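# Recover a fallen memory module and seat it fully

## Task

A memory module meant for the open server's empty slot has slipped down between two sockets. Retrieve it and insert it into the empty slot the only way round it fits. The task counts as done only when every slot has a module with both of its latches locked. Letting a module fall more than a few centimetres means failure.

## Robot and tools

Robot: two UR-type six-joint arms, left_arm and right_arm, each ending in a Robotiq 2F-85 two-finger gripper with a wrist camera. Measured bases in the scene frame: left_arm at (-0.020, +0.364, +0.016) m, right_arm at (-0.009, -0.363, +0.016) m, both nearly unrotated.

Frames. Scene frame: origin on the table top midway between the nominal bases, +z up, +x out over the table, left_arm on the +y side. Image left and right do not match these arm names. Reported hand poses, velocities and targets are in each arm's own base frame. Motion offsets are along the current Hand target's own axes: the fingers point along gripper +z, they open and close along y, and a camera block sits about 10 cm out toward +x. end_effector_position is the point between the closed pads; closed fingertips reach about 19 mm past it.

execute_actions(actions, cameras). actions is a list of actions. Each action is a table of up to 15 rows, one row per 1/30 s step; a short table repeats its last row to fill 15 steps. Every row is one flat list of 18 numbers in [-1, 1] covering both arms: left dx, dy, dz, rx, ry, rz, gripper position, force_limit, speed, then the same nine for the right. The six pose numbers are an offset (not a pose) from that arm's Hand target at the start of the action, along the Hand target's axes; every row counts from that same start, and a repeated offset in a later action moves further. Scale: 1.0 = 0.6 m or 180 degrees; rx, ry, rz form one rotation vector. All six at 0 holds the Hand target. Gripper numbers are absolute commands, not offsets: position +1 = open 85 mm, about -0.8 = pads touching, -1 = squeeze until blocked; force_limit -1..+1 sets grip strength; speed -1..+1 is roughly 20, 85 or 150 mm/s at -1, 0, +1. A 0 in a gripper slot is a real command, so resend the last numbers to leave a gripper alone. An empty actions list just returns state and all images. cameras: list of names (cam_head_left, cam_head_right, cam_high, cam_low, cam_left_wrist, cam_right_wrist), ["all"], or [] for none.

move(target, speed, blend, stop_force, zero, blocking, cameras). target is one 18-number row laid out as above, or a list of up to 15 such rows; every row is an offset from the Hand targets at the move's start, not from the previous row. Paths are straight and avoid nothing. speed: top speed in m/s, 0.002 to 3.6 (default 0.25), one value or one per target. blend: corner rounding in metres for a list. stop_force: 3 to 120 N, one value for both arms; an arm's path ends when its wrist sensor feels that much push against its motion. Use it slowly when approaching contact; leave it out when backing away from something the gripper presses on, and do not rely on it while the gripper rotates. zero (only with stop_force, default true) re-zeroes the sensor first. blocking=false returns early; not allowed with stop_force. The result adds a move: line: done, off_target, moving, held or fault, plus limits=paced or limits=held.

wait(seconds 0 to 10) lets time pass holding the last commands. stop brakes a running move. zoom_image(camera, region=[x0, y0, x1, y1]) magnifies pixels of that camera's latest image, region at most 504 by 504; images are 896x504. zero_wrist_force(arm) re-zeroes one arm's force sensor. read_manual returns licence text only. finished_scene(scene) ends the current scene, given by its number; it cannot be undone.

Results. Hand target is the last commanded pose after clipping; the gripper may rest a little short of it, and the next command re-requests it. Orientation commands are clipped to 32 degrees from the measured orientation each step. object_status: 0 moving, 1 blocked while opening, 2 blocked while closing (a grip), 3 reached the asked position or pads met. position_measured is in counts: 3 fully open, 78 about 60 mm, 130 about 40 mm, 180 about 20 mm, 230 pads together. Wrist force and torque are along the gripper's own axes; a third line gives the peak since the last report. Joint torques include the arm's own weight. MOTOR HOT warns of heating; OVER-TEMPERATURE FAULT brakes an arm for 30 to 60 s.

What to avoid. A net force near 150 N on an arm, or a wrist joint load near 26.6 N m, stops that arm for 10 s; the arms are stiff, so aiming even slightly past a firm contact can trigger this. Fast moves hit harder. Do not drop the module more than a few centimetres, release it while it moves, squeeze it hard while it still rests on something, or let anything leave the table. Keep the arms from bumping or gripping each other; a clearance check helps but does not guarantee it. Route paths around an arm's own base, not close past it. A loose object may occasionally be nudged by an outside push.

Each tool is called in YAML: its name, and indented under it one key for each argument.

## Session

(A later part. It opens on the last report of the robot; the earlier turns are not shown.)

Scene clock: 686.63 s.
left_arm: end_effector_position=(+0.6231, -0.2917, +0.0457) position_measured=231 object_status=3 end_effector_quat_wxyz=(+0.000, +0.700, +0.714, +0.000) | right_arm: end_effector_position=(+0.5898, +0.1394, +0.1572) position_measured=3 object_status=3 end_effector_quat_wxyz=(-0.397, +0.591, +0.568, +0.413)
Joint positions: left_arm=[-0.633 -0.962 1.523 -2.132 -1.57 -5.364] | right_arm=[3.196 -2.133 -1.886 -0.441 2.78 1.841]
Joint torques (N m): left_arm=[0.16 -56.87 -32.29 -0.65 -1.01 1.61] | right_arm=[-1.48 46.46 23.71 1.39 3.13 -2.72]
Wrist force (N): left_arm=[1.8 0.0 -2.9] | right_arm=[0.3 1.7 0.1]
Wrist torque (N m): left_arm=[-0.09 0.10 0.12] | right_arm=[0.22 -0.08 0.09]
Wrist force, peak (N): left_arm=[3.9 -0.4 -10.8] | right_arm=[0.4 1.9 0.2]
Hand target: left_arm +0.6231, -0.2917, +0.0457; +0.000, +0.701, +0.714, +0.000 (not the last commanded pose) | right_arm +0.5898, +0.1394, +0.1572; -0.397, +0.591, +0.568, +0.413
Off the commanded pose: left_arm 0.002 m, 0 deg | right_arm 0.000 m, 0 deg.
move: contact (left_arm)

move:
  target:
    - [0.0025,0,0.0058,0,0,0,-1,-0.5,-0.5,0,0,0,0,0,0,1,-0.5,0]
    - [0.0117,0,0.0108,0,0,0,-1,-0.5,-0.5,0,0,0,0,0,0,1,-0.5,0]
  speed: 0.015
  stop_force: 45

move:
  target:
    - [0,0,-0.055,0,0,0,-1,-0.5,-0.5,0,0,0,0,0,0,1,-0.5,0]
    - [-0.1405,0,-0.08,0,0,0,-0.735,-0.5,-0.5,0,0,0,0,0,0,1,-0.5,0]
  speed: 0.1
  blend: [0.01,0]
  cameras: ["cam_left_wrist","cam_right_wrist"]

zoom_image:
  camera: "cam_left_wrist"
  region: [380, 20, 580, 150]

zoom_image:
  camera: "cam_left_wrist"
  region: [420, 150, 560, 300]

Scene clock: 695.93 s.
left_arm: end_effector_position=(+0.6230, -0.2847, +0.0392) position_measured=231 object_status=3 end_effector_quat_wxyz=(+0.000, +0.701, +0.714, +0.000) | right_arm: end_effector_position=(+0.5898, +0.1394, +0.1572) position_measured=3 object_status=3 end_effector_quat_wxyz=(-0.397, +0.591, +0.568, +0.413)
Joint positions: left_arm=[-0.625 -0.96 1.539 -2.15 -1.57 -5.356] | right_arm=[3.196 -2.133 -1.886 -0.441 2.78 1.841]
Joint torques (N m): left_arm=[7.21 -55.26 -5.93 -4.58 -1.1 1.59] | right_arm=[-1.59 46.33 22.67 1.46 3.03 -2.69]
Wrist force (N): left_arm=[0.3 0.2 -5.0] | right_arm=[0.3 1.6 -0.1]
Wrist torque (N m): left_arm=[-0.07 0.08 0.13] | right_arm=[0.20 -0.08 0.09]
Wrist force, peak (N): left_arm=[3.1 -2.1 -16.1] | right_arm=[0.4 1.8 0.2]
Hand target: left_arm +0.6230, -0.2847, +0.0392; +0.000, +0.701, +0.714, +0.000 | right_arm +0.5898, +0.1394, +0.1572; -0.397, +0.591, +0.568, +0.413
Off the commanded pose: left_arm 0.000 m, 0 deg | right_arm 0.000 m, 0 deg.
move: done

Scene clock: 698.23 s.
left_arm: end_effector_position=(+0.6245, -0.3690, +0.0872) position_measured=221 object_status=3 end_effector_quat_wxyz=(+0.000, +0.701, +0.714, +0.000) | right_arm: end_effector_position=(+0.5898, +0.1394, +0.1572) position_measured=3 object_status=3 end_effector_quat_wxyz=(-0.397, +0.591, +0.568, +0.413)
Joint positions: left_arm=[-0.719 -0.929 1.345 -1.988 -1.57 -5.45] | right_arm=[3.196 -2.133 -1.886 -0.441 2.78 1.841]
Joint torques (N m): left_arm=[-9.83 -41.71 -35.39 -0.52 0.91 -1.67] | right_arm=[-1.46 46.26 23.08 1.36 3.13 -2.65]
Wrist force (N): left_arm=[0.2 -0.3 1.1] | right_arm=[0.3 1.4 -0.2]
Wrist torque (N m): left_arm=[-0.09 0.14 0.27] | right_arm=[0.17 -0.09 0.09]
Wrist force, peak (N): left_arm=[-0.2 -0.3 -3.6] | right_arm=[0.1 1.8 0.2]
Hand target: left_arm +0.6245, -0.3690, +0.0872; +0.000, +0.701, +0.714, +0.000 | right_arm +0.5898, +0.1394, +0.1572; -0.397, +0.591, +0.568, +0.413
Off the commanded pose: left_arm 0.000 m, 0 deg | right_arm 0.000 m, 0 deg.
move: done
Images, in order (width x height): cam_left_wrist 896x504, cam_right_wrist 896x504.

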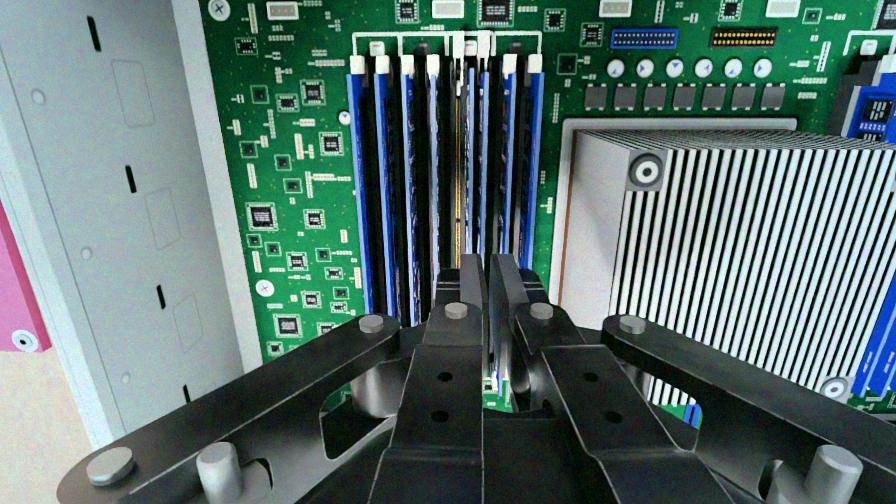

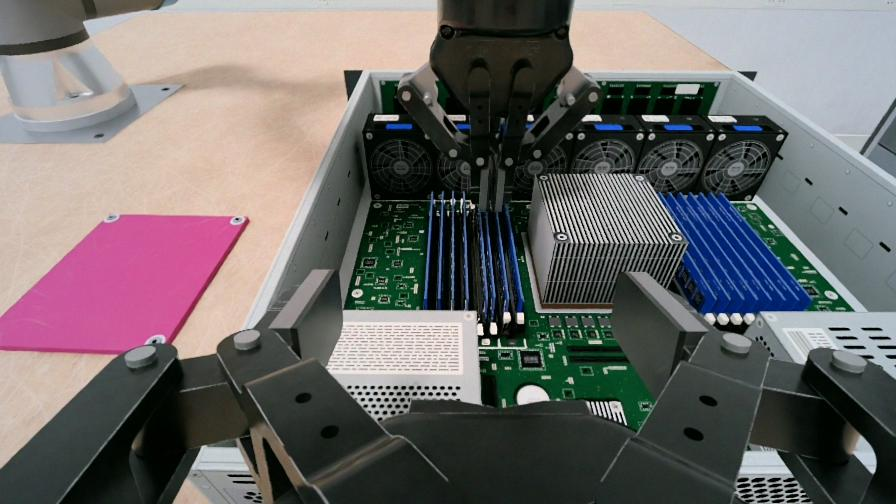

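Scaled by 2.520 from the camera's 896x504 image, which has a finer 1280x720 frame.

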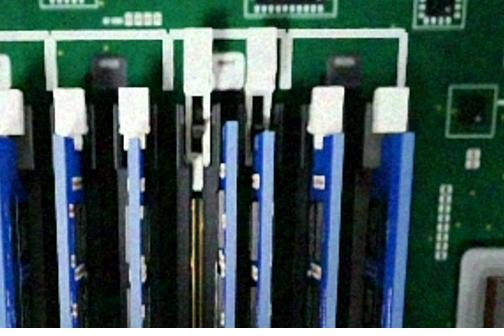

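Scaled by 3.360 from the camera's 896x504 image, which has a finer 1280x720 frame.

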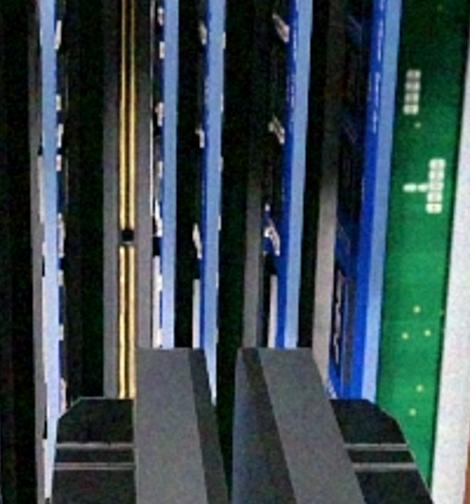

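move:
  target: [0,0.001,0.035,0,0,0,-0.735,-0.5,-0.5,0,0,0,0,0,0,1,-0.5,0]
  speed: 0.05
  cameras: ["cam_left_wrist"]

zoom_image:
  camera: "cam_left_wrist"
  region: [430, 190, 550, 290]

Scene clock: 707.43 s.
left_arm: end_effector_position=(+0.6251, -0.3690, +0.0664) position_measured=221 object_status=3 end_effector_quat_wxyz=(+0.000, +0.701, +0.714, +0.000) | right_arm: end_effector_position=(+0.5898, +0.1394, +0.1572) position_measured=3 object_status=3 end_effector_quat_wxyz=(-0.397, +0.591, +0.568, +0.413)
Joint positions: left_arm=[-0.718 -0.906 1.365 -2.03 -1.57 -5.449] | right_arm=[3.196 -2.133 -1.886 -0.441 2.78 1.841]
Joint torques (N m): left_arm=[7.98 -42.17 -10.14 -5.3 0.57 1.52] | right_arm=[-1.12 46.23 23.29 1.47 3.09 -2.76]
Wrist force (N): left_arm=[0.2 -0.5 0.9] | right_arm=[0.5 1.5 -0.1]
Wrist torque (N m): left_arm=[-0.12 0.14 0.21] | right_arm=[0.19 -0.10 0.09]
Wrist force, peak (N): left_arm=[0.3 -0.5 1.3] | right_arm=[0.2 1.9 0.2]
Hand target: left_arm +0.6252, -0.3690, +0.0662; +0.000, +0.701, +0.714, +0.000 | right_arm +0.5898, +0.1394, +0.1572; -0.397, +0.591, +0.568, +0.413
Off the commanded pose: left_arm 0.000 m, 0 deg | right_arm 0.000 m, 0 deg.
move: done
Images, in order (width x height): cam_left_wrist 896x504.

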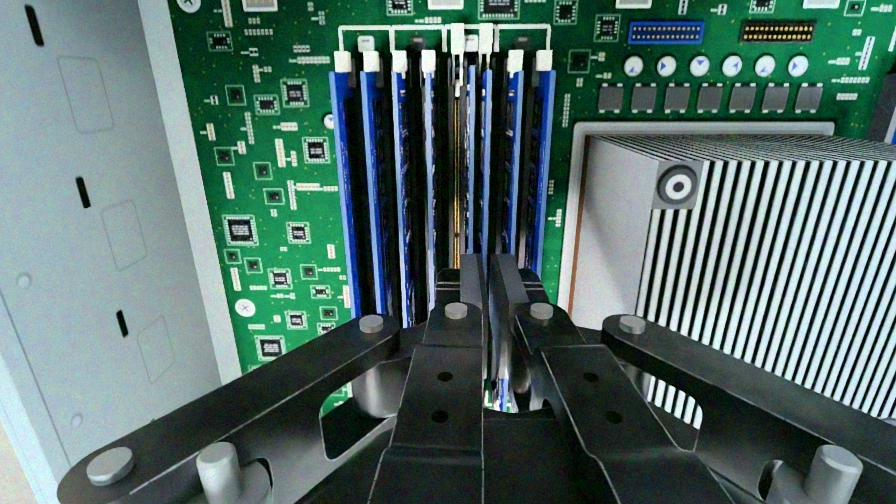

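Scaled by 4.200 from the camera's 896x504 image, which has a finer 1280x720 frame.

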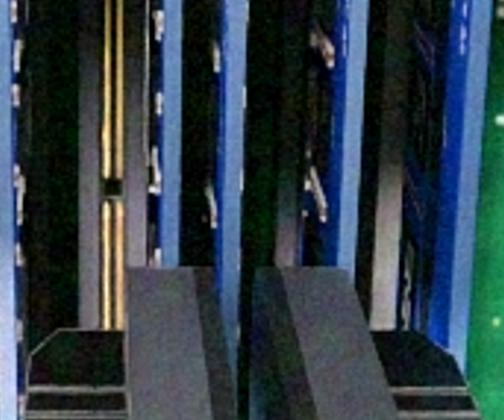

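move:
  target: [0,0,0.0155,0,0,0,-0.735,-0.5,-0.5,0,0,0,0,0,0,1,-0.5,0]
  speed: 0.012
  stop_force: 6
  cameras: ["cam_left_wrist","cam_right_wrist"]

zoom_image:
  camera: "cam_right_wrist"
  region: [420, 180, 540, 280]

Scene clock: 713.27 s.
left_arm: end_effector_position=(+0.6252, -0.3690, +0.0569) position_measured=221 object_status=3 end_effector_quat_wxyz=(+0.000, +0.701, +0.714, +0.000) | right_arm: end_effector_position=(+0.5898, +0.1394, +0.1572) position_measured=3 object_status=3 end_effector_quat_wxyz=(-0.397, +0.591, +0.568, +0.413)
Joint positions: left_arm=[-0.718 -0.896 1.374 -2.05 -1.57 -5.449] | right_arm=[3.196 -2.133 -1.886 -0.441 2.78 1.841]
Joint torques (N m): left_arm=[7.78 -41.9 -9.34 -5.2 0.24 1.6] | right_arm=[-1.5 45.31 23.73 1.37 3.07 -2.64]
Wrist force (N): left_arm=[0.4 -0.5 0.8] | right_arm=[0.2 1.7 0.1]
Wrist torque (N m): left_arm=[-0.12 0.11 0.20] | right_arm=[0.22 -0.08 0.09]
Wrist force, peak (N): left_arm=[0.3 -0.5 1.5] | right_arm=[0.3 1.9 0.2]
Hand target: left_arm +0.6252, -0.3690, +0.0569; +0.000, +0.701, +0.714, +0.000 | right_arm +0.5898, +0.1394, +0.1572; -0.397, +0.591, +0.568, +0.413
Off the commanded pose: left_arm 0.000 m, 0 deg | right_arm 0.000 m, 0 deg.
move: done
Images, in order (width x height): cam_left_wrist 896x504, cam_right_wrist 896x504.

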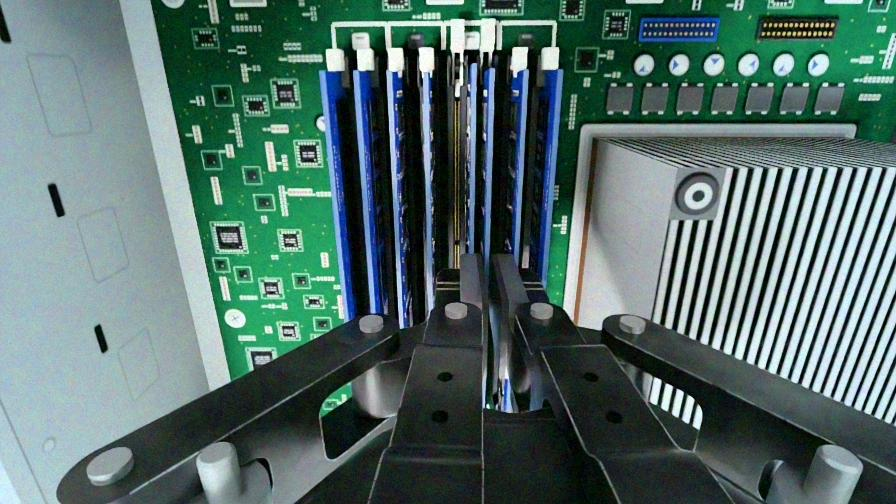

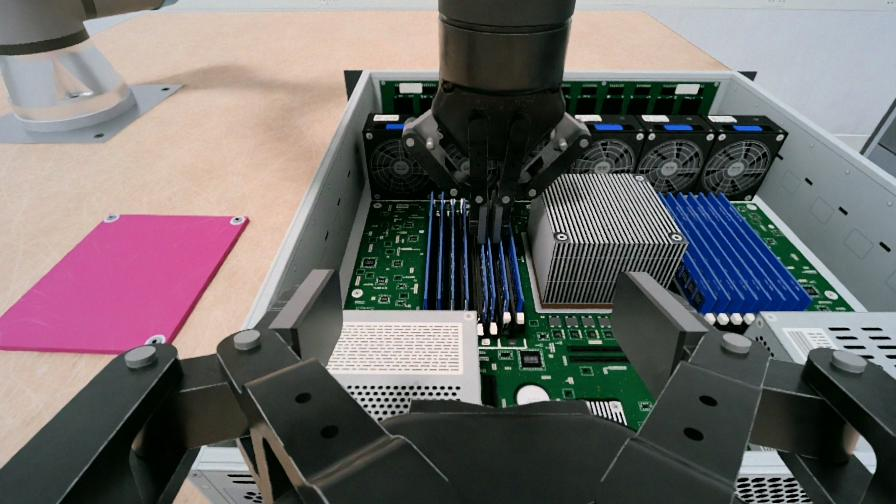

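Scaled by 4.200 from the camera's 896x504 image, which has a finer 1280x720 frame.

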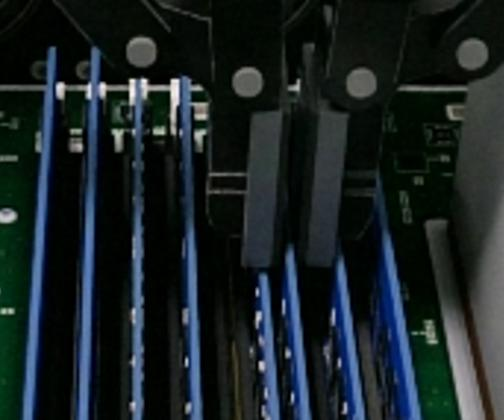

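move:
  target: [0,0,0,0,0,0,-1,-0.5,-1,0,0,0,0,0,0,1,-0.5,0]

move:
  target: [0,0,-0.015,0,0,0,-1,-0.5,-1,0,0,0,0,0,0,1,-0.5,0]
  speed: 0.015

move:
  target: [0,0,-0.16,0,0,0,-1,-0.5,-1,0,0,0,0,0,0,1,-0.5,0]
  speed: 0.06
  cameras: ["cam_left_wrist","cam_right_wrist"]

zoom_image:
  camera: "cam_right_wrist"
  region: [400, 60, 560, 330]

Scene clock: 721.57 s.
left_arm: end_effector_position=(+0.6252, -0.3690, +0.0569) position_measured=228 object_status=2 end_effector_quat_wxyz=(+0.000, +0.701, +0.714, +0.000) | right_arm: end_effector_position=(+0.5898, +0.1394, +0.1572) position_measured=3 object_status=3 end_effector_quat_wxyz=(-0.397, +0.591, +0.568, +0.413)
Joint positions: left_arm=[-0.718 -0.896 1.374 -2.05 -1.57 -5.449] | right_arm=[3.196 -2.133 -1.886 -0.441 2.78 1.841]
Joint torques (N m): left_arm=[7.83 -42.89 -9.46 -4.9 0.08 1.46] | right_arm=[-0.71 46.4 23.42 1.34 3.09 -2.65]
Wrist force (N): left_arm=[0.2 0.2 -0.9] | right_arm=[0.3 1.6 0.0]
Wrist torque (N m): left_arm=[-0.06 0.17 0.19] | right_arm=[0.20 -0.06 0.09]
Wrist force, peak (N): left_arm=[0.2 -0.6 1.2] | right_arm=[0.5 1.7 0.1]
Hand target: left_arm +0.6252, -0.3690, +0.0569; +0.000, +0.701, +0.714, +0.000 | right_arm +0.5898, +0.1394, +0.1572; -0.397, +0.591, +0.568, +0.413
Off the commanded pose: left_arm 0.000 m, 0 deg | right_arm 0.000 m, 0 deg.
move: done

Scene clock: 722.50 s.
left_arm: end_effector_position=(+0.6252, -0.3689, +0.0658) position_measured=228 object_status=2 end_effector_quat_wxyz=(+0.000, +0.701, +0.714, +0.000) | right_arm: end_effector_position=(+0.5898, +0.1394, +0.1572) position_measured=3 object_status=3 end_effector_quat_wxyz=(-0.397, +0.591, +0.568, +0.413)
Joint positions: left_arm=[-0.718 -0.906 1.366 -2.032 -1.57 -5.449] | right_arm=[3.196 -2.133 -1.886 -0.441 2.78 1.841]
Joint torques (N m): left_arm=[5.44 -62.02 -36 -0.86 0.16 1.37] | right_arm=[-0.95 46.25 23 1.44 3.08 -2.7]
Wrist force (N): left_arm=[0.2 0.0 0.8] | right_arm=[0.4 1.6 0.0]
Wrist torque (N m): left_arm=[-0.05 0.14 0.21] | right_arm=[0.19 -0.08 0.09]
Wrist force, peak (N): left_arm=[-0.3 -0.4 1.7] | right_arm=[0.4 1.7 0.1]
Hand target: left_arm +0.6252, -0.3690, +0.0659; +0.000, +0.701, +0.714, +0.000 | right_arm +0.5898, +0.1394, +0.1572; -0.397, +0.591, +0.568, +0.413
Off the commanded pose: left_arm 0.000 m, 0 deg | right_arm 0.000 m, 0 deg.
move: done

Scene clock: 724.63 s.
left_arm: end_effector_position=(+0.6251, -0.3689, +0.1618) position_measured=228 object_status=2 end_effector_quat_wxyz=(+0.000, +0.700, +0.714, +0.000) | right_arm: end_effector_position=(+0.5898, +0.1394, +0.1572) position_measured=3 object_status=3 end_effector_quat_wxyz=(-0.397, +0.591, +0.568, +0.413)
Joint positions: left_arm=[-0.718 -0.988 1.242 -1.826 -1.57 -5.449] | right_arm=[3.196 -2.133 -1.886 -0.441 2.78 1.841]
Joint torques (N m): left_arm=[-8.94 -60.61 -35.05 -0.4 0.02 -1.34] | right_arm=[-1 46.29 23.58 1.34 3.2 -2.71]
Wrist force (N): left_arm=[0.3 0.0 1.0] | right_arm=[0.1 1.6 0.2]
Wrist torque (N m): left_arm=[-0.06 0.13 0.21] | right_arm=[0.20 -0.06 0.09]
Wrist force, peak (N): left_arm=[0.5 0.1 1.7] | right_arm=[0.4 1.7 0.2]
Hand target: left_arm +0.6251, -0.3689, +0.1619; +0.000, +0.701, +0.714, +0.000 | right_arm +0.5898, +0.1394, +0.1572; -0.397, +0.591, +0.568, +0.413
Off the commanded pose: left_arm 0.000 m, 0 deg | right_arm 0.000 m, 0 deg.
move: done
Images, in order (width x height): cam_left_wrist 896x504, cam_right_wrist 896x504.

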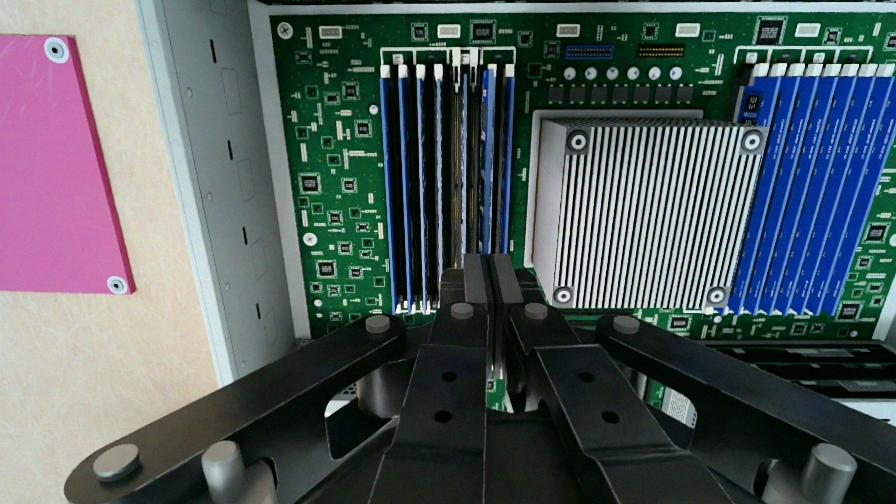

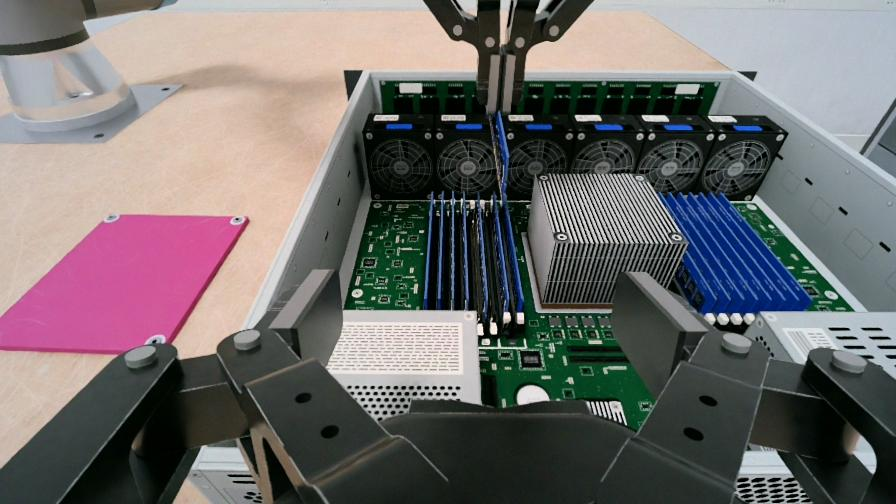

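Scaled by 1.867 from the camera's 896x504 image, which has a finer 1280x720 frame.

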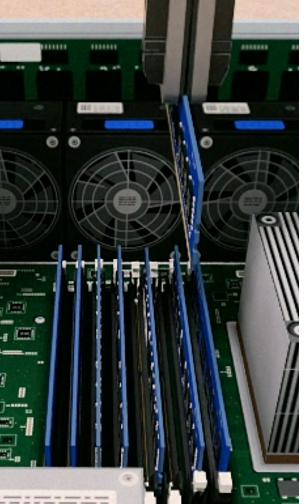

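move:
  target: [0.4976,-0.0065,-0.145,0,0,0,-1,-0.5,-1,0,0,0,0,0,0,1,-0.5,0]
  speed: 0.12

move:
  target: [0,0,0,0,0,0,-1,-0.5,-1,0.2333,0.0257,0.236,-0.0008,-0.3884,0.0011,-0.2,-0.5,0]
  speed: 0.2
  cameras: ["cam_left_wrist","cam_right_wrist","cam_low"]

Scene clock: 762.50 s.
left_arm: end_effector_position=(+0.6156, -0.0707, +0.2488) position_measured=228 object_status=2 end_effector_quat_wxyz=(+0.000, +0.700, +0.714, +0.000) end_effector_velocity=(+0.000, +0.002, +0.001) end_effector_angular_velocity=(-0.001, +0.000, -0.002) | right_arm: end_effector_position=(+0.5898, +0.1394, +0.1572) position_measured=3 object_status=3 end_effector_quat_wxyz=(-0.397, +0.591, +0.568, +0.413)
Joint positions: left_arm=[-0.331 -1.288 1.455 -1.738 -1.571 -5.062] | right_arm=[3.196 -2.133 -1.886 -0.441 2.78 1.841]
Joint velocities: left_arm=[0.003 -0.001 -0.001 0.001 -0.001 0.005] | right_arm=[within noise]
Joint torques (N m): left_arm=[9.3 -49.13 -37.07 -0.66 -1.08 1.52] | right_arm=[-0.47 46.14 23.29 1.44 3.16 -2.66]
Wrist force (N): left_arm=[0.3 0.0 1.2] | right_arm=[0.3 1.4 0.0]
Wrist torque (N m): left_arm=[-0.07 0.14 0.11] | right_arm=[0.16 -0.09 0.09]
Wrist force, peak (N): left_arm=[1.5 -0.1 1.1] | right_arm=[0.6 1.7 0.2]
Hand target: left_arm +0.6156, -0.0705, +0.2489; +0.000, +0.701, +0.714, +0.000 | right_arm +0.5898, +0.1394, +0.1572; -0.397, +0.591, +0.568, +0.413
Off the commanded pose: left_arm 0.000 m, 0 deg | right_arm 0.000 m, 0 deg.
move: done

Scene clock: 766.30 s.
left_arm: end_effector_position=(+0.6156, -0.0705, +0.2489) position_measured=228 object_status=2 end_effector_quat_wxyz=(+0.000, +0.701, +0.714, +0.000) | right_arm: end_effector_position=(+0.6125, +0.3196, +0.2401) position_measured=154 object_status=3 end_effector_quat_wxyz=(+0.000, +0.723, +0.691, +0.000)
Joint positions: left_arm=[-0.331 -1.288 1.455 -1.738 -1.571 -5.062] | right_arm=[3.816 -2.031 -1.229 -1.452 1.572 2.29]
Joint torques (N m): left_arm=[7.2 -48.44 -37.34 -0.49 -1.27 1.52] | right_arm=[8.04 37.84 30.67 0.31 -0.91 2.78]
Wrist force (N): left_arm=[0.4 -0.2 1.0] | right_arm=[0.6 2.7 2.2]
Wrist torque (N m): left_arm=[-0.10 0.13 0.11] | right_arm=[0.23 -0.23 -0.09]
Wrist force, peak (N): left_arm=[0.6 0.0 1.3] | right_arm=[0.8 2.8 2.1]
Hand target: left_arm +0.6156, -0.0705, +0.2489; +0.000, +0.701, +0.714, +0.000 | right_arm +0.6125, +0.3196, +0.2401; +0.000, +0.723, +0.691, +0.000
Off the commanded pose: left_arm 0.000 m, 0 deg | right_arm 0.000 m, 0 deg.
move: done
Images, in order (width x height): cam_low 896x504, cam_left_wrist 896x504, cam_right_wrist 896x504.

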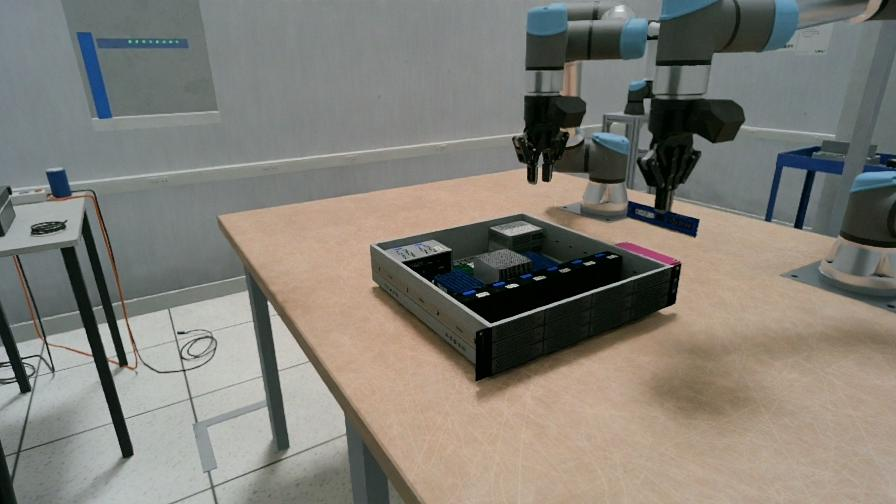

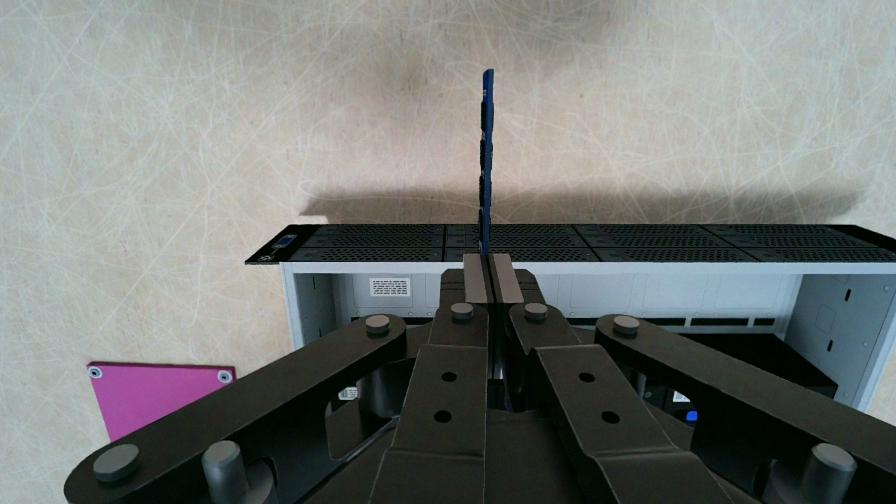

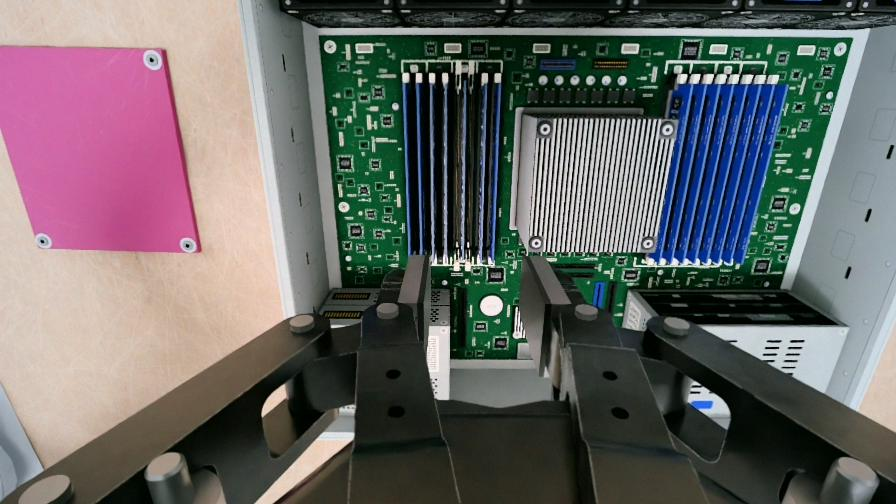

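move:
  target: [0,0,0,0,0,0,-1,-0.5,-1,0,0,0.235,0,0,0,-0.63,-0.5,0]
  speed: 0.1
  cameras: ["cam_right_wrist"]

zoom_image:
  camera: "cam_right_wrist"
  region: [360, 20, 600, 290]

Scene clock: 806.00 s.
left_arm: end_effector_position=(+0.6156, -0.0705, +0.2489) position_measured=228 object_status=2 end_effector_quat_wxyz=(+0.000, +0.701, +0.714, +0.000) | right_arm: end_effector_position=(+0.6125, +0.3197, +0.0993) position_measured=209 object_status=3 end_effector_quat_wxyz=(+0.000, +0.723, +0.691, +0.000)
Joint positions: left_arm=[-0.331 -1.288 1.455 -1.738 -1.571 -5.062] | right_arm=[3.817 -2.125 -1.458 -1.129 1.572 2.29]
Joint torques (N m): left_arm=[6.92 -48.46 -37.01 -0.64 -1.21 1.59] | right_arm=[4.76 40.26 15.93 5.27 -1.21 2.23]
Wrist force (N): left_arm=[0.4 -0.1 0.8] | right_arm=[0.9 2.7 2.0]
Wrist torque (N m): left_arm=[-0.08 0.12 0.11] | right_arm=[0.23 -0.27 -0.09]
Wrist force, peak (N): left_arm=[0.4 -0.2 1.5] | right_arm=[0.7 2.5 2.8]
Hand target: left_arm +0.6156, -0.0705, +0.2489; +0.000, +0.701, +0.714, +0.000 | right_arm +0.6125, +0.3197, +0.0991; +0.000, +0.723, +0.691, +0.000
Off the commanded pose: left_arm 0.000 m, 0 deg | right_arm 0.000 m, 0 deg.
move: done
Images, in order (width x height): cam_right_wrist 896x504.

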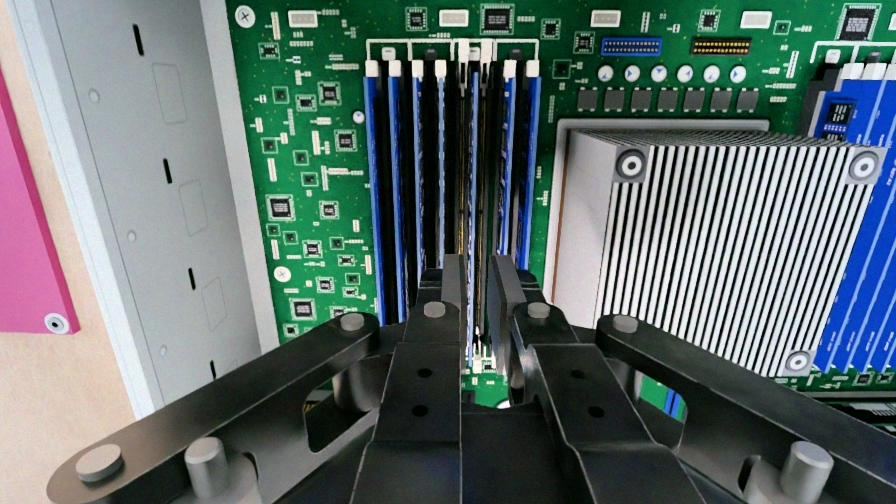

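Scaled by 1.867 from the camera's 896x504 image, which has a finer 1280x720 frame.

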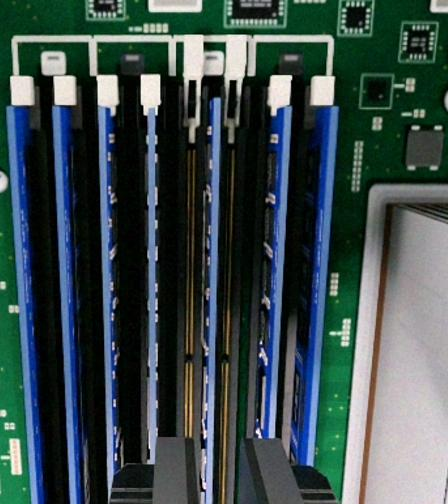

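move:
  target: [0,0,0,0,0,0,-1,-0.5,-1,0,0.001,0.057,0,0,0,-0.63,-0.5,0]
  speed: 0.06
  cameras: ["cam_right_wrist"]

zoom_image:
  camera: "cam_right_wrist"
  region: [400, 150, 560, 300]

zoom_image:
  camera: "cam_right_wrist"
  region: [400, 10, 560, 150]

Scene clock: 815.97 s.
left_arm: end_effector_position=(+0.6156, -0.0705, +0.2489) position_measured=228 object_status=2 end_effector_quat_wxyz=(+0.000, +0.701, +0.714, +0.000) | right_arm: end_effector_position=(+0.6131, +0.3197, +0.0651) position_measured=209 object_status=3 end_effector_quat_wxyz=(+0.000, +0.723, +0.691, +0.000) end_effector_velocity=(+0.001, +0.000, -0.001) end_effector_angular_velocity=(+0.002, -0.002, +0.000)
Joint positions: left_arm=[-0.331 -1.288 1.455 -1.738 -1.571 -5.062] | right_arm=[3.816 -2.163 -1.493 -1.056 1.572 2.289]
Joint velocities: left_arm=[within noise] | right_arm=[0 -0.001 -0.001 0.005 0 0]
Joint torques (N m): left_arm=[6.66 -48.94 -37.87 -0.62 -1.36 1.37] | right_arm=[-8.59 41.33 15.63 5.47 -0.57 -3.04]
Wrist force (N): left_arm=[0.2 0.0 0.9] | right_arm=[0.7 2.6 2.1]
Wrist torque (N m): left_arm=[-0.07 0.14 0.11] | right_arm=[0.21 -0.24 -0.03]
Wrist force, peak (N): left_arm=[0.5 -0.2 1.4] | right_arm=[0.7 2.8 2.7]
Hand target: left_arm +0.6156, -0.0705, +0.2489; +0.000, +0.701, +0.714, +0.000 | right_arm +0.6131, +0.3197, +0.0649; +0.000, +0.723, +0.691, +0.000
Off the commanded pose: left_arm 0.000 m, 0 deg | right_arm 0.000 m, 0 deg.
move: done
Images, in order (width x height): cam_right_wrist 896x504.

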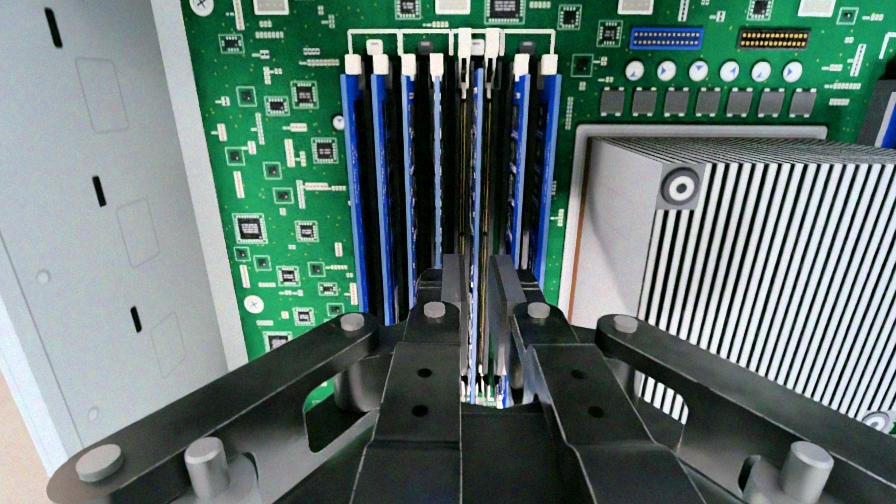

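Scaled by 3.150 from the camera's 896x504 image, which has a finer 1280x720 frame.

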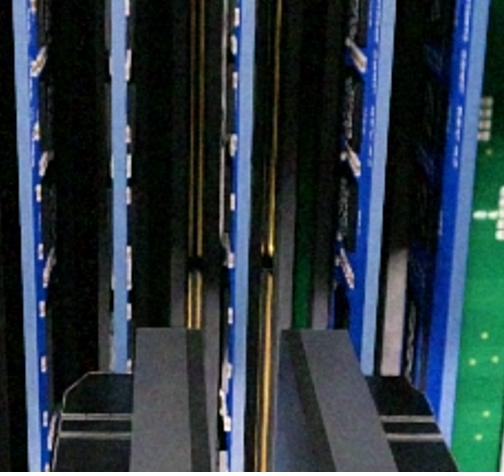

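Scaled by 3.150 from the camera's 896x504 image, which has a finer 1280x720 frame.

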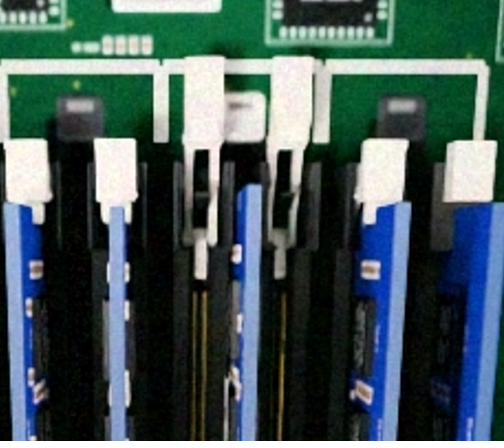

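move:
  target: [0,0,0,0,0,0,-1,-0.5,-1,0,0.0006,0.028,0,0,0,-0.63,-0.5,0]
  speed: 0.015
  stop_force: 6
  cameras: ["cam_right_wrist"]

zoom_image:
  camera: "cam_right_wrist"
  region: [400, 150, 560, 300]

Scene clock: 825.63 s.
left_arm: end_effector_position=(+0.6156, -0.0705, +0.2489) position_measured=228 object_status=2 end_effector_quat_wxyz=(+0.000, +0.701, +0.714, +0.000) | right_arm: end_effector_position=(+0.6133, +0.3197, +0.0522) position_measured=209 object_status=3 end_effector_quat_wxyz=(+0.000, +0.723, +0.691, +0.000)
Joint positions: left_arm=[-0.331 -1.288 1.455 -1.738 -1.571 -5.062] | right_arm=[3.816 -2.179 -1.504 -1.029 1.572 2.289]
Joint torques (N m): left_arm=[5.24 -48.19 -37.29 -0.69 -1.03 1.39] | right_arm=[3.36 54.04 26.49 0.36 -0.5 -2.03]
Wrist force (N): left_arm=[0.3 -0.2 1.1] | right_arm=[1.8 2.6 -0.6]
Wrist torque (N m): left_arm=[-0.10 0.12 0.11] | right_arm=[0.23 -0.22 0.07]
Wrist force, peak (N): left_arm=[0.7 0.3 1.4] | right_arm=[-3.4 -0.1 -17.5]
Hand target: left_arm +0.6156, -0.0705, +0.2489; +0.000, +0.701, +0.714, +0.000 | right_arm +0.6133, +0.3197, +0.0522; +0.000, +0.723, +0.691, +0.000 (not the last commanded pose)
Off the commanded pose: left_arm 0.000 m, 0 deg | right_arm 0.004 m, 0 deg.
move: contact (right_arm)
Images, in order (width x height): cam_right_wrist 896x504.

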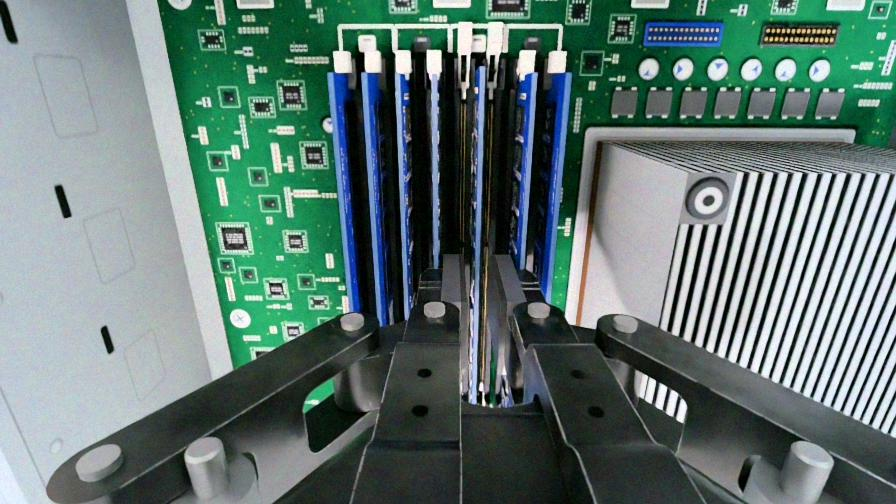

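Scaled by 3.150 from the camera's 896x504 image, which has a finer 1280x720 frame.

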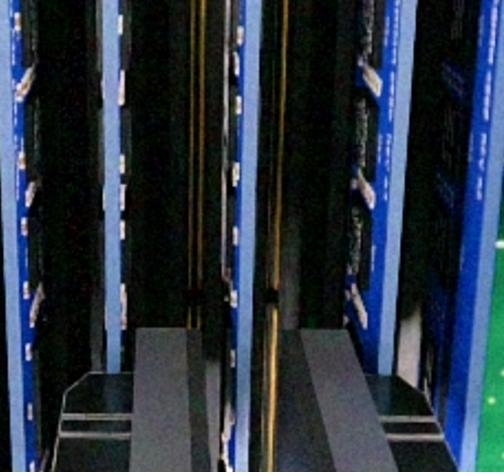

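move:
  target: [0,0,0,0,0,0,-1,-0.5,-1,0,0,-0.0006,0,0,0,-0.63,-0.5,-1]
  speed: 0.01

move:
  target: [0,0,0,0,0,0,-1,-0.5,-1,0,0,0,0,0,0,-1,-0.5,-1]
  cameras: ["cam_right_wrist"]

zoom_image:
  camera: "cam_right_wrist"
  region: [400, 150, 560, 300]

Scene clock: 855.97 s.
left_arm: end_effector_position=(+0.6156, -0.0705, +0.2489) position_measured=228 object_status=2 end_effector_quat_wxyz=(+0.000, +0.701, +0.714, +0.000) | right_arm: end_effector_position=(+0.6133, +0.3197, +0.0525) position_measured=209 object_status=3 end_effector_quat_wxyz=(+0.000, +0.723, +0.691, +0.000)
Joint positions: left_arm=[-0.331 -1.288 1.455 -1.738 -1.571 -5.062] | right_arm=[3.816 -2.179 -1.503 -1.03 1.572 2.289]
Joint torques (N m): left_arm=[5.57 -47.71 -36.79 -0.63 -1.18 1.45] | right_arm=[6.56 54.78 27.81 0.57 -0.44 1.43]
Wrist force (N): left_arm=[0.1 0.1 1.0] | right_arm=[0.5 2.7 1.6]
Wrist torque (N m): left_arm=[-0.06 0.17 0.11] | right_arm=[0.24 -0.21 0.05]
Wrist force, peak (N): left_arm=[0.6 -0.3 1.4] | right_arm=[2.1 3.0 -0.5]
Hand target: left_arm +0.6156, -0.0705, +0.2489; +0.000, +0.701, +0.714, +0.000 | right_arm +0.6133, +0.3197, +0.0525; +0.000, +0.723, +0.691, +0.000
Off the commanded pose: left_arm 0.000 m, 0 deg | right_arm 0.000 m, 0 deg.
move: done

Scene clock: 856.67 s.
left_arm: end_effector_position=(+0.6156, -0.0705, +0.2489) position_measured=228 object_status=2 end_effector_quat_wxyz=(+0.000, +0.701, +0.714, +0.000) | right_arm: end_effector_position=(+0.6133, +0.3197, +0.0525) position_measured=229 object_status=0 end_effector_quat_wxyz=(+0.000, +0.723, +0.691, +0.000)
Joint positions: left_arm=[-0.331 -1.288 1.455 -1.738 -1.571 -5.062] | right_arm=[3.816 -2.179 -1.503 -1.03 1.572 2.289]
Joint torques (N m): left_arm=[6.04 -47.77 -36.96 -0.75 -1.13 1.41] | right_arm=[5.83 54.59 28.13 0.63 -0.43 2.05]
Wrist force (N): left_arm=[0.5 -0.3 0.9] | right_arm=[0.5 2.6 1.9]
Wrist torque (N m): left_arm=[-0.11 0.11 0.11] | right_arm=[0.22 -0.23 0.05]
Wrist force, peak (N): left_arm=[0.7 0.1 1.0] | right_arm=[0.8 2.8 2.2]
Hand target: left_arm +0.6156, -0.0705, +0.2489; +0.000, +0.701, +0.714, +0.000 | right_arm +0.6133, +0.3197, +0.0525; +0.000, +0.723, +0.691, +0.000
Off the commanded pose: left_arm 0.000 m, 0 deg | right_arm 0.000 m, 0 deg.
move: done
Images, in order (width x height): cam_right_wrist 896x504.

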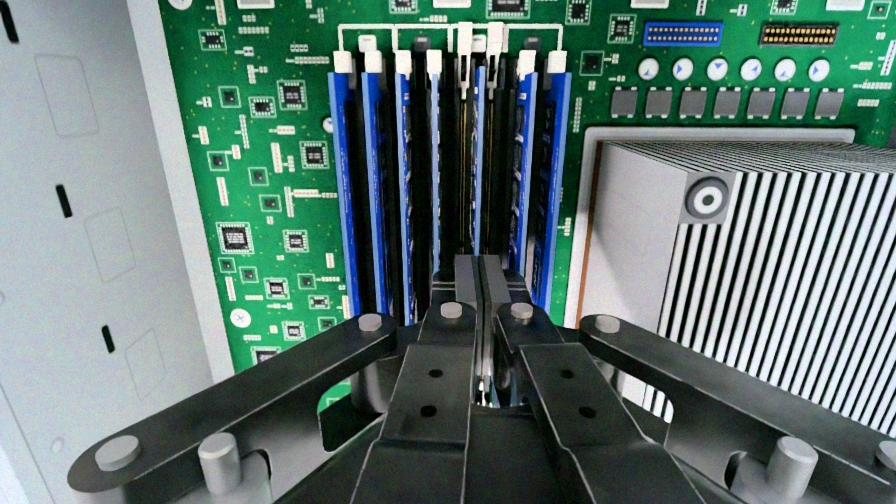

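Scaled by 3.150 from the camera's 896x504 image, which has a finer 1280x720 frame.

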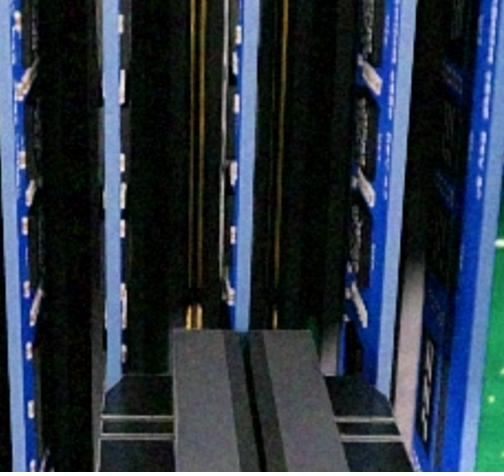

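execute_actions:
  actions:
    - [[0,0,0,0,0,0,-1,-0.5,-1,0,0,0,0,0,0,-1,-0.5,-1]]

Scene clock: 859.77 s.
left_arm: end_effector_position=(+0.6156, -0.0705, +0.2489) position_measured=228 object_status=2 end_effector_quat_wxyz=(+0.000, +0.701, +0.714, +0.000) | right_arm: end_effector_position=(+0.6133, +0.3197, +0.0525) position_measured=229 object_status=2 end_effector_quat_wxyz=(+0.000, +0.723, +0.691, +0.000)
Joint positions: left_arm=[-0.331 -1.288 1.455 -1.738 -1.571 -5.062] | right_arm=[3.816 -2.179 -1.503 -1.03 1.572 2.289]
Joint torques (N m): left_arm=[5.98 -48.77 -37.7 -0.71 -1.21 1.47] | right_arm=[5.67 51.19 26.56 0.97 -0.38 2.44]
Wrist force (N): left_arm=[0.5 -0.1 0.9] | right_arm=[0.7 2.6 1.5]
Wrist torque (N m): left_arm=[-0.07 0.10 0.11] | right_arm=[0.21 -0.28 0.04]
Wrist force, peak (N): left_arm=[0.0 -0.1 1.4] | right_arm=[0.4 2.8 1.8]
Hand target: left_arm +0.6156, -0.0705, +0.2489; +0.000, +0.701, +0.714, +0.000 | right_arm +0.6133, +0.3197, +0.0525; +0.000, +0.723, +0.691, +0.000
Off the commanded pose: left_arm 0.000 m, 0 deg | right_arm 0.000 m, 0 deg.

move:
  target: [0,0,0,0,0,0,-1,-0.5,-1,0,0,-0.02,0,0,0,-1,-0.5,-1]
  speed: 0.01
  cameras: ["cam_right_wrist","cam_left_wrist"]

zoom_image:
  camera: "cam_right_wrist"
  region: [400, 30, 560, 300]

Scene clock: 865.03 s.
left_arm: end_effector_position=(+0.6156, -0.0705, +0.2489) position_measured=228 object_status=2 end_effector_quat_wxyz=(+0.000, +0.701, +0.714, +0.000) | right_arm: end_effector_position=(+0.6133, +0.3197, +0.0644) position_measured=229 object_status=2 end_effector_quat_wxyz=(+0.000, +0.723, +0.691, +0.000)
Joint positions: left_arm=[-0.331 -1.288 1.455 -1.738 -1.571 -5.062] | right_arm=[3.816 -2.165 -1.493 -1.055 1.572 2.289]
Joint torques (N m): left_arm=[4.74 -48.35 -37.08 -0.87 -0.98 1.43] | right_arm=[1.79 54.77 28.11 0.75 -0.54 1.54]
Wrist force (N): left_arm=[0.6 -0.1 0.9] | right_arm=[0.6 2.6 2.3]
Wrist torque (N m): left_arm=[-0.08 0.09 0.11] | right_arm=[0.22 -0.24 0.05]
Wrist force, peak (N): left_arm=[0.3 -0.1 1.4] | right_arm=[0.6 2.8 2.4]
Hand target: left_arm +0.6156, -0.0705, +0.2489; +0.000, +0.701, +0.714, +0.000 | right_arm +0.6133, +0.3197, +0.0645; +0.000, +0.723, +0.691, +0.000
Off the commanded pose: left_arm 0.000 m, 0 deg | right_arm 0.000 m, 0 deg.
move: done
Images, in order (width x height): cam_left_wrist 896x504, cam_right_wrist 896x504.

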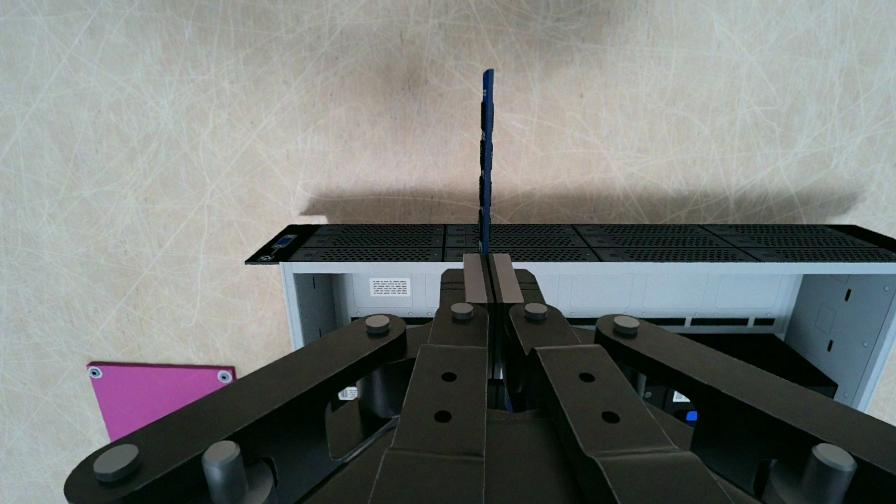

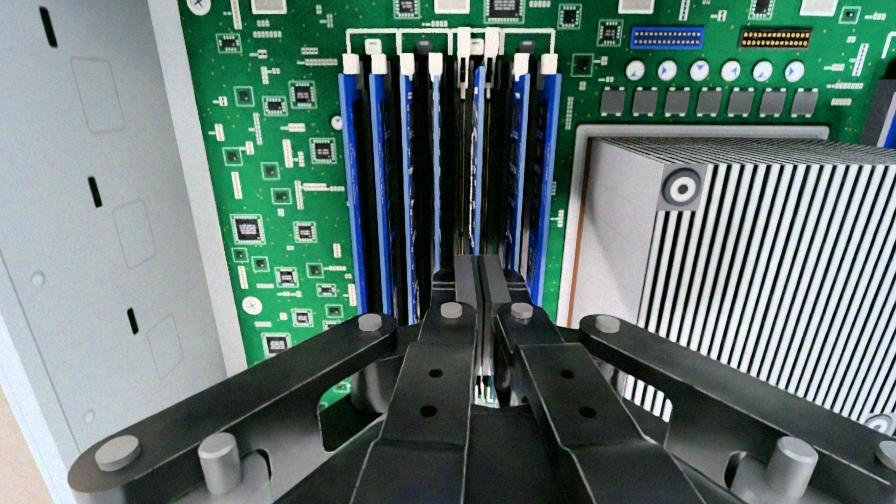

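Scaled by 1.867 from the camera's 896x504 image, which has a finer 1280x720 frame.

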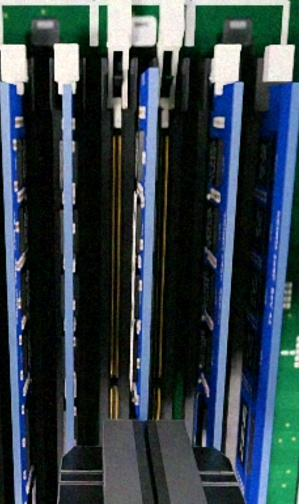

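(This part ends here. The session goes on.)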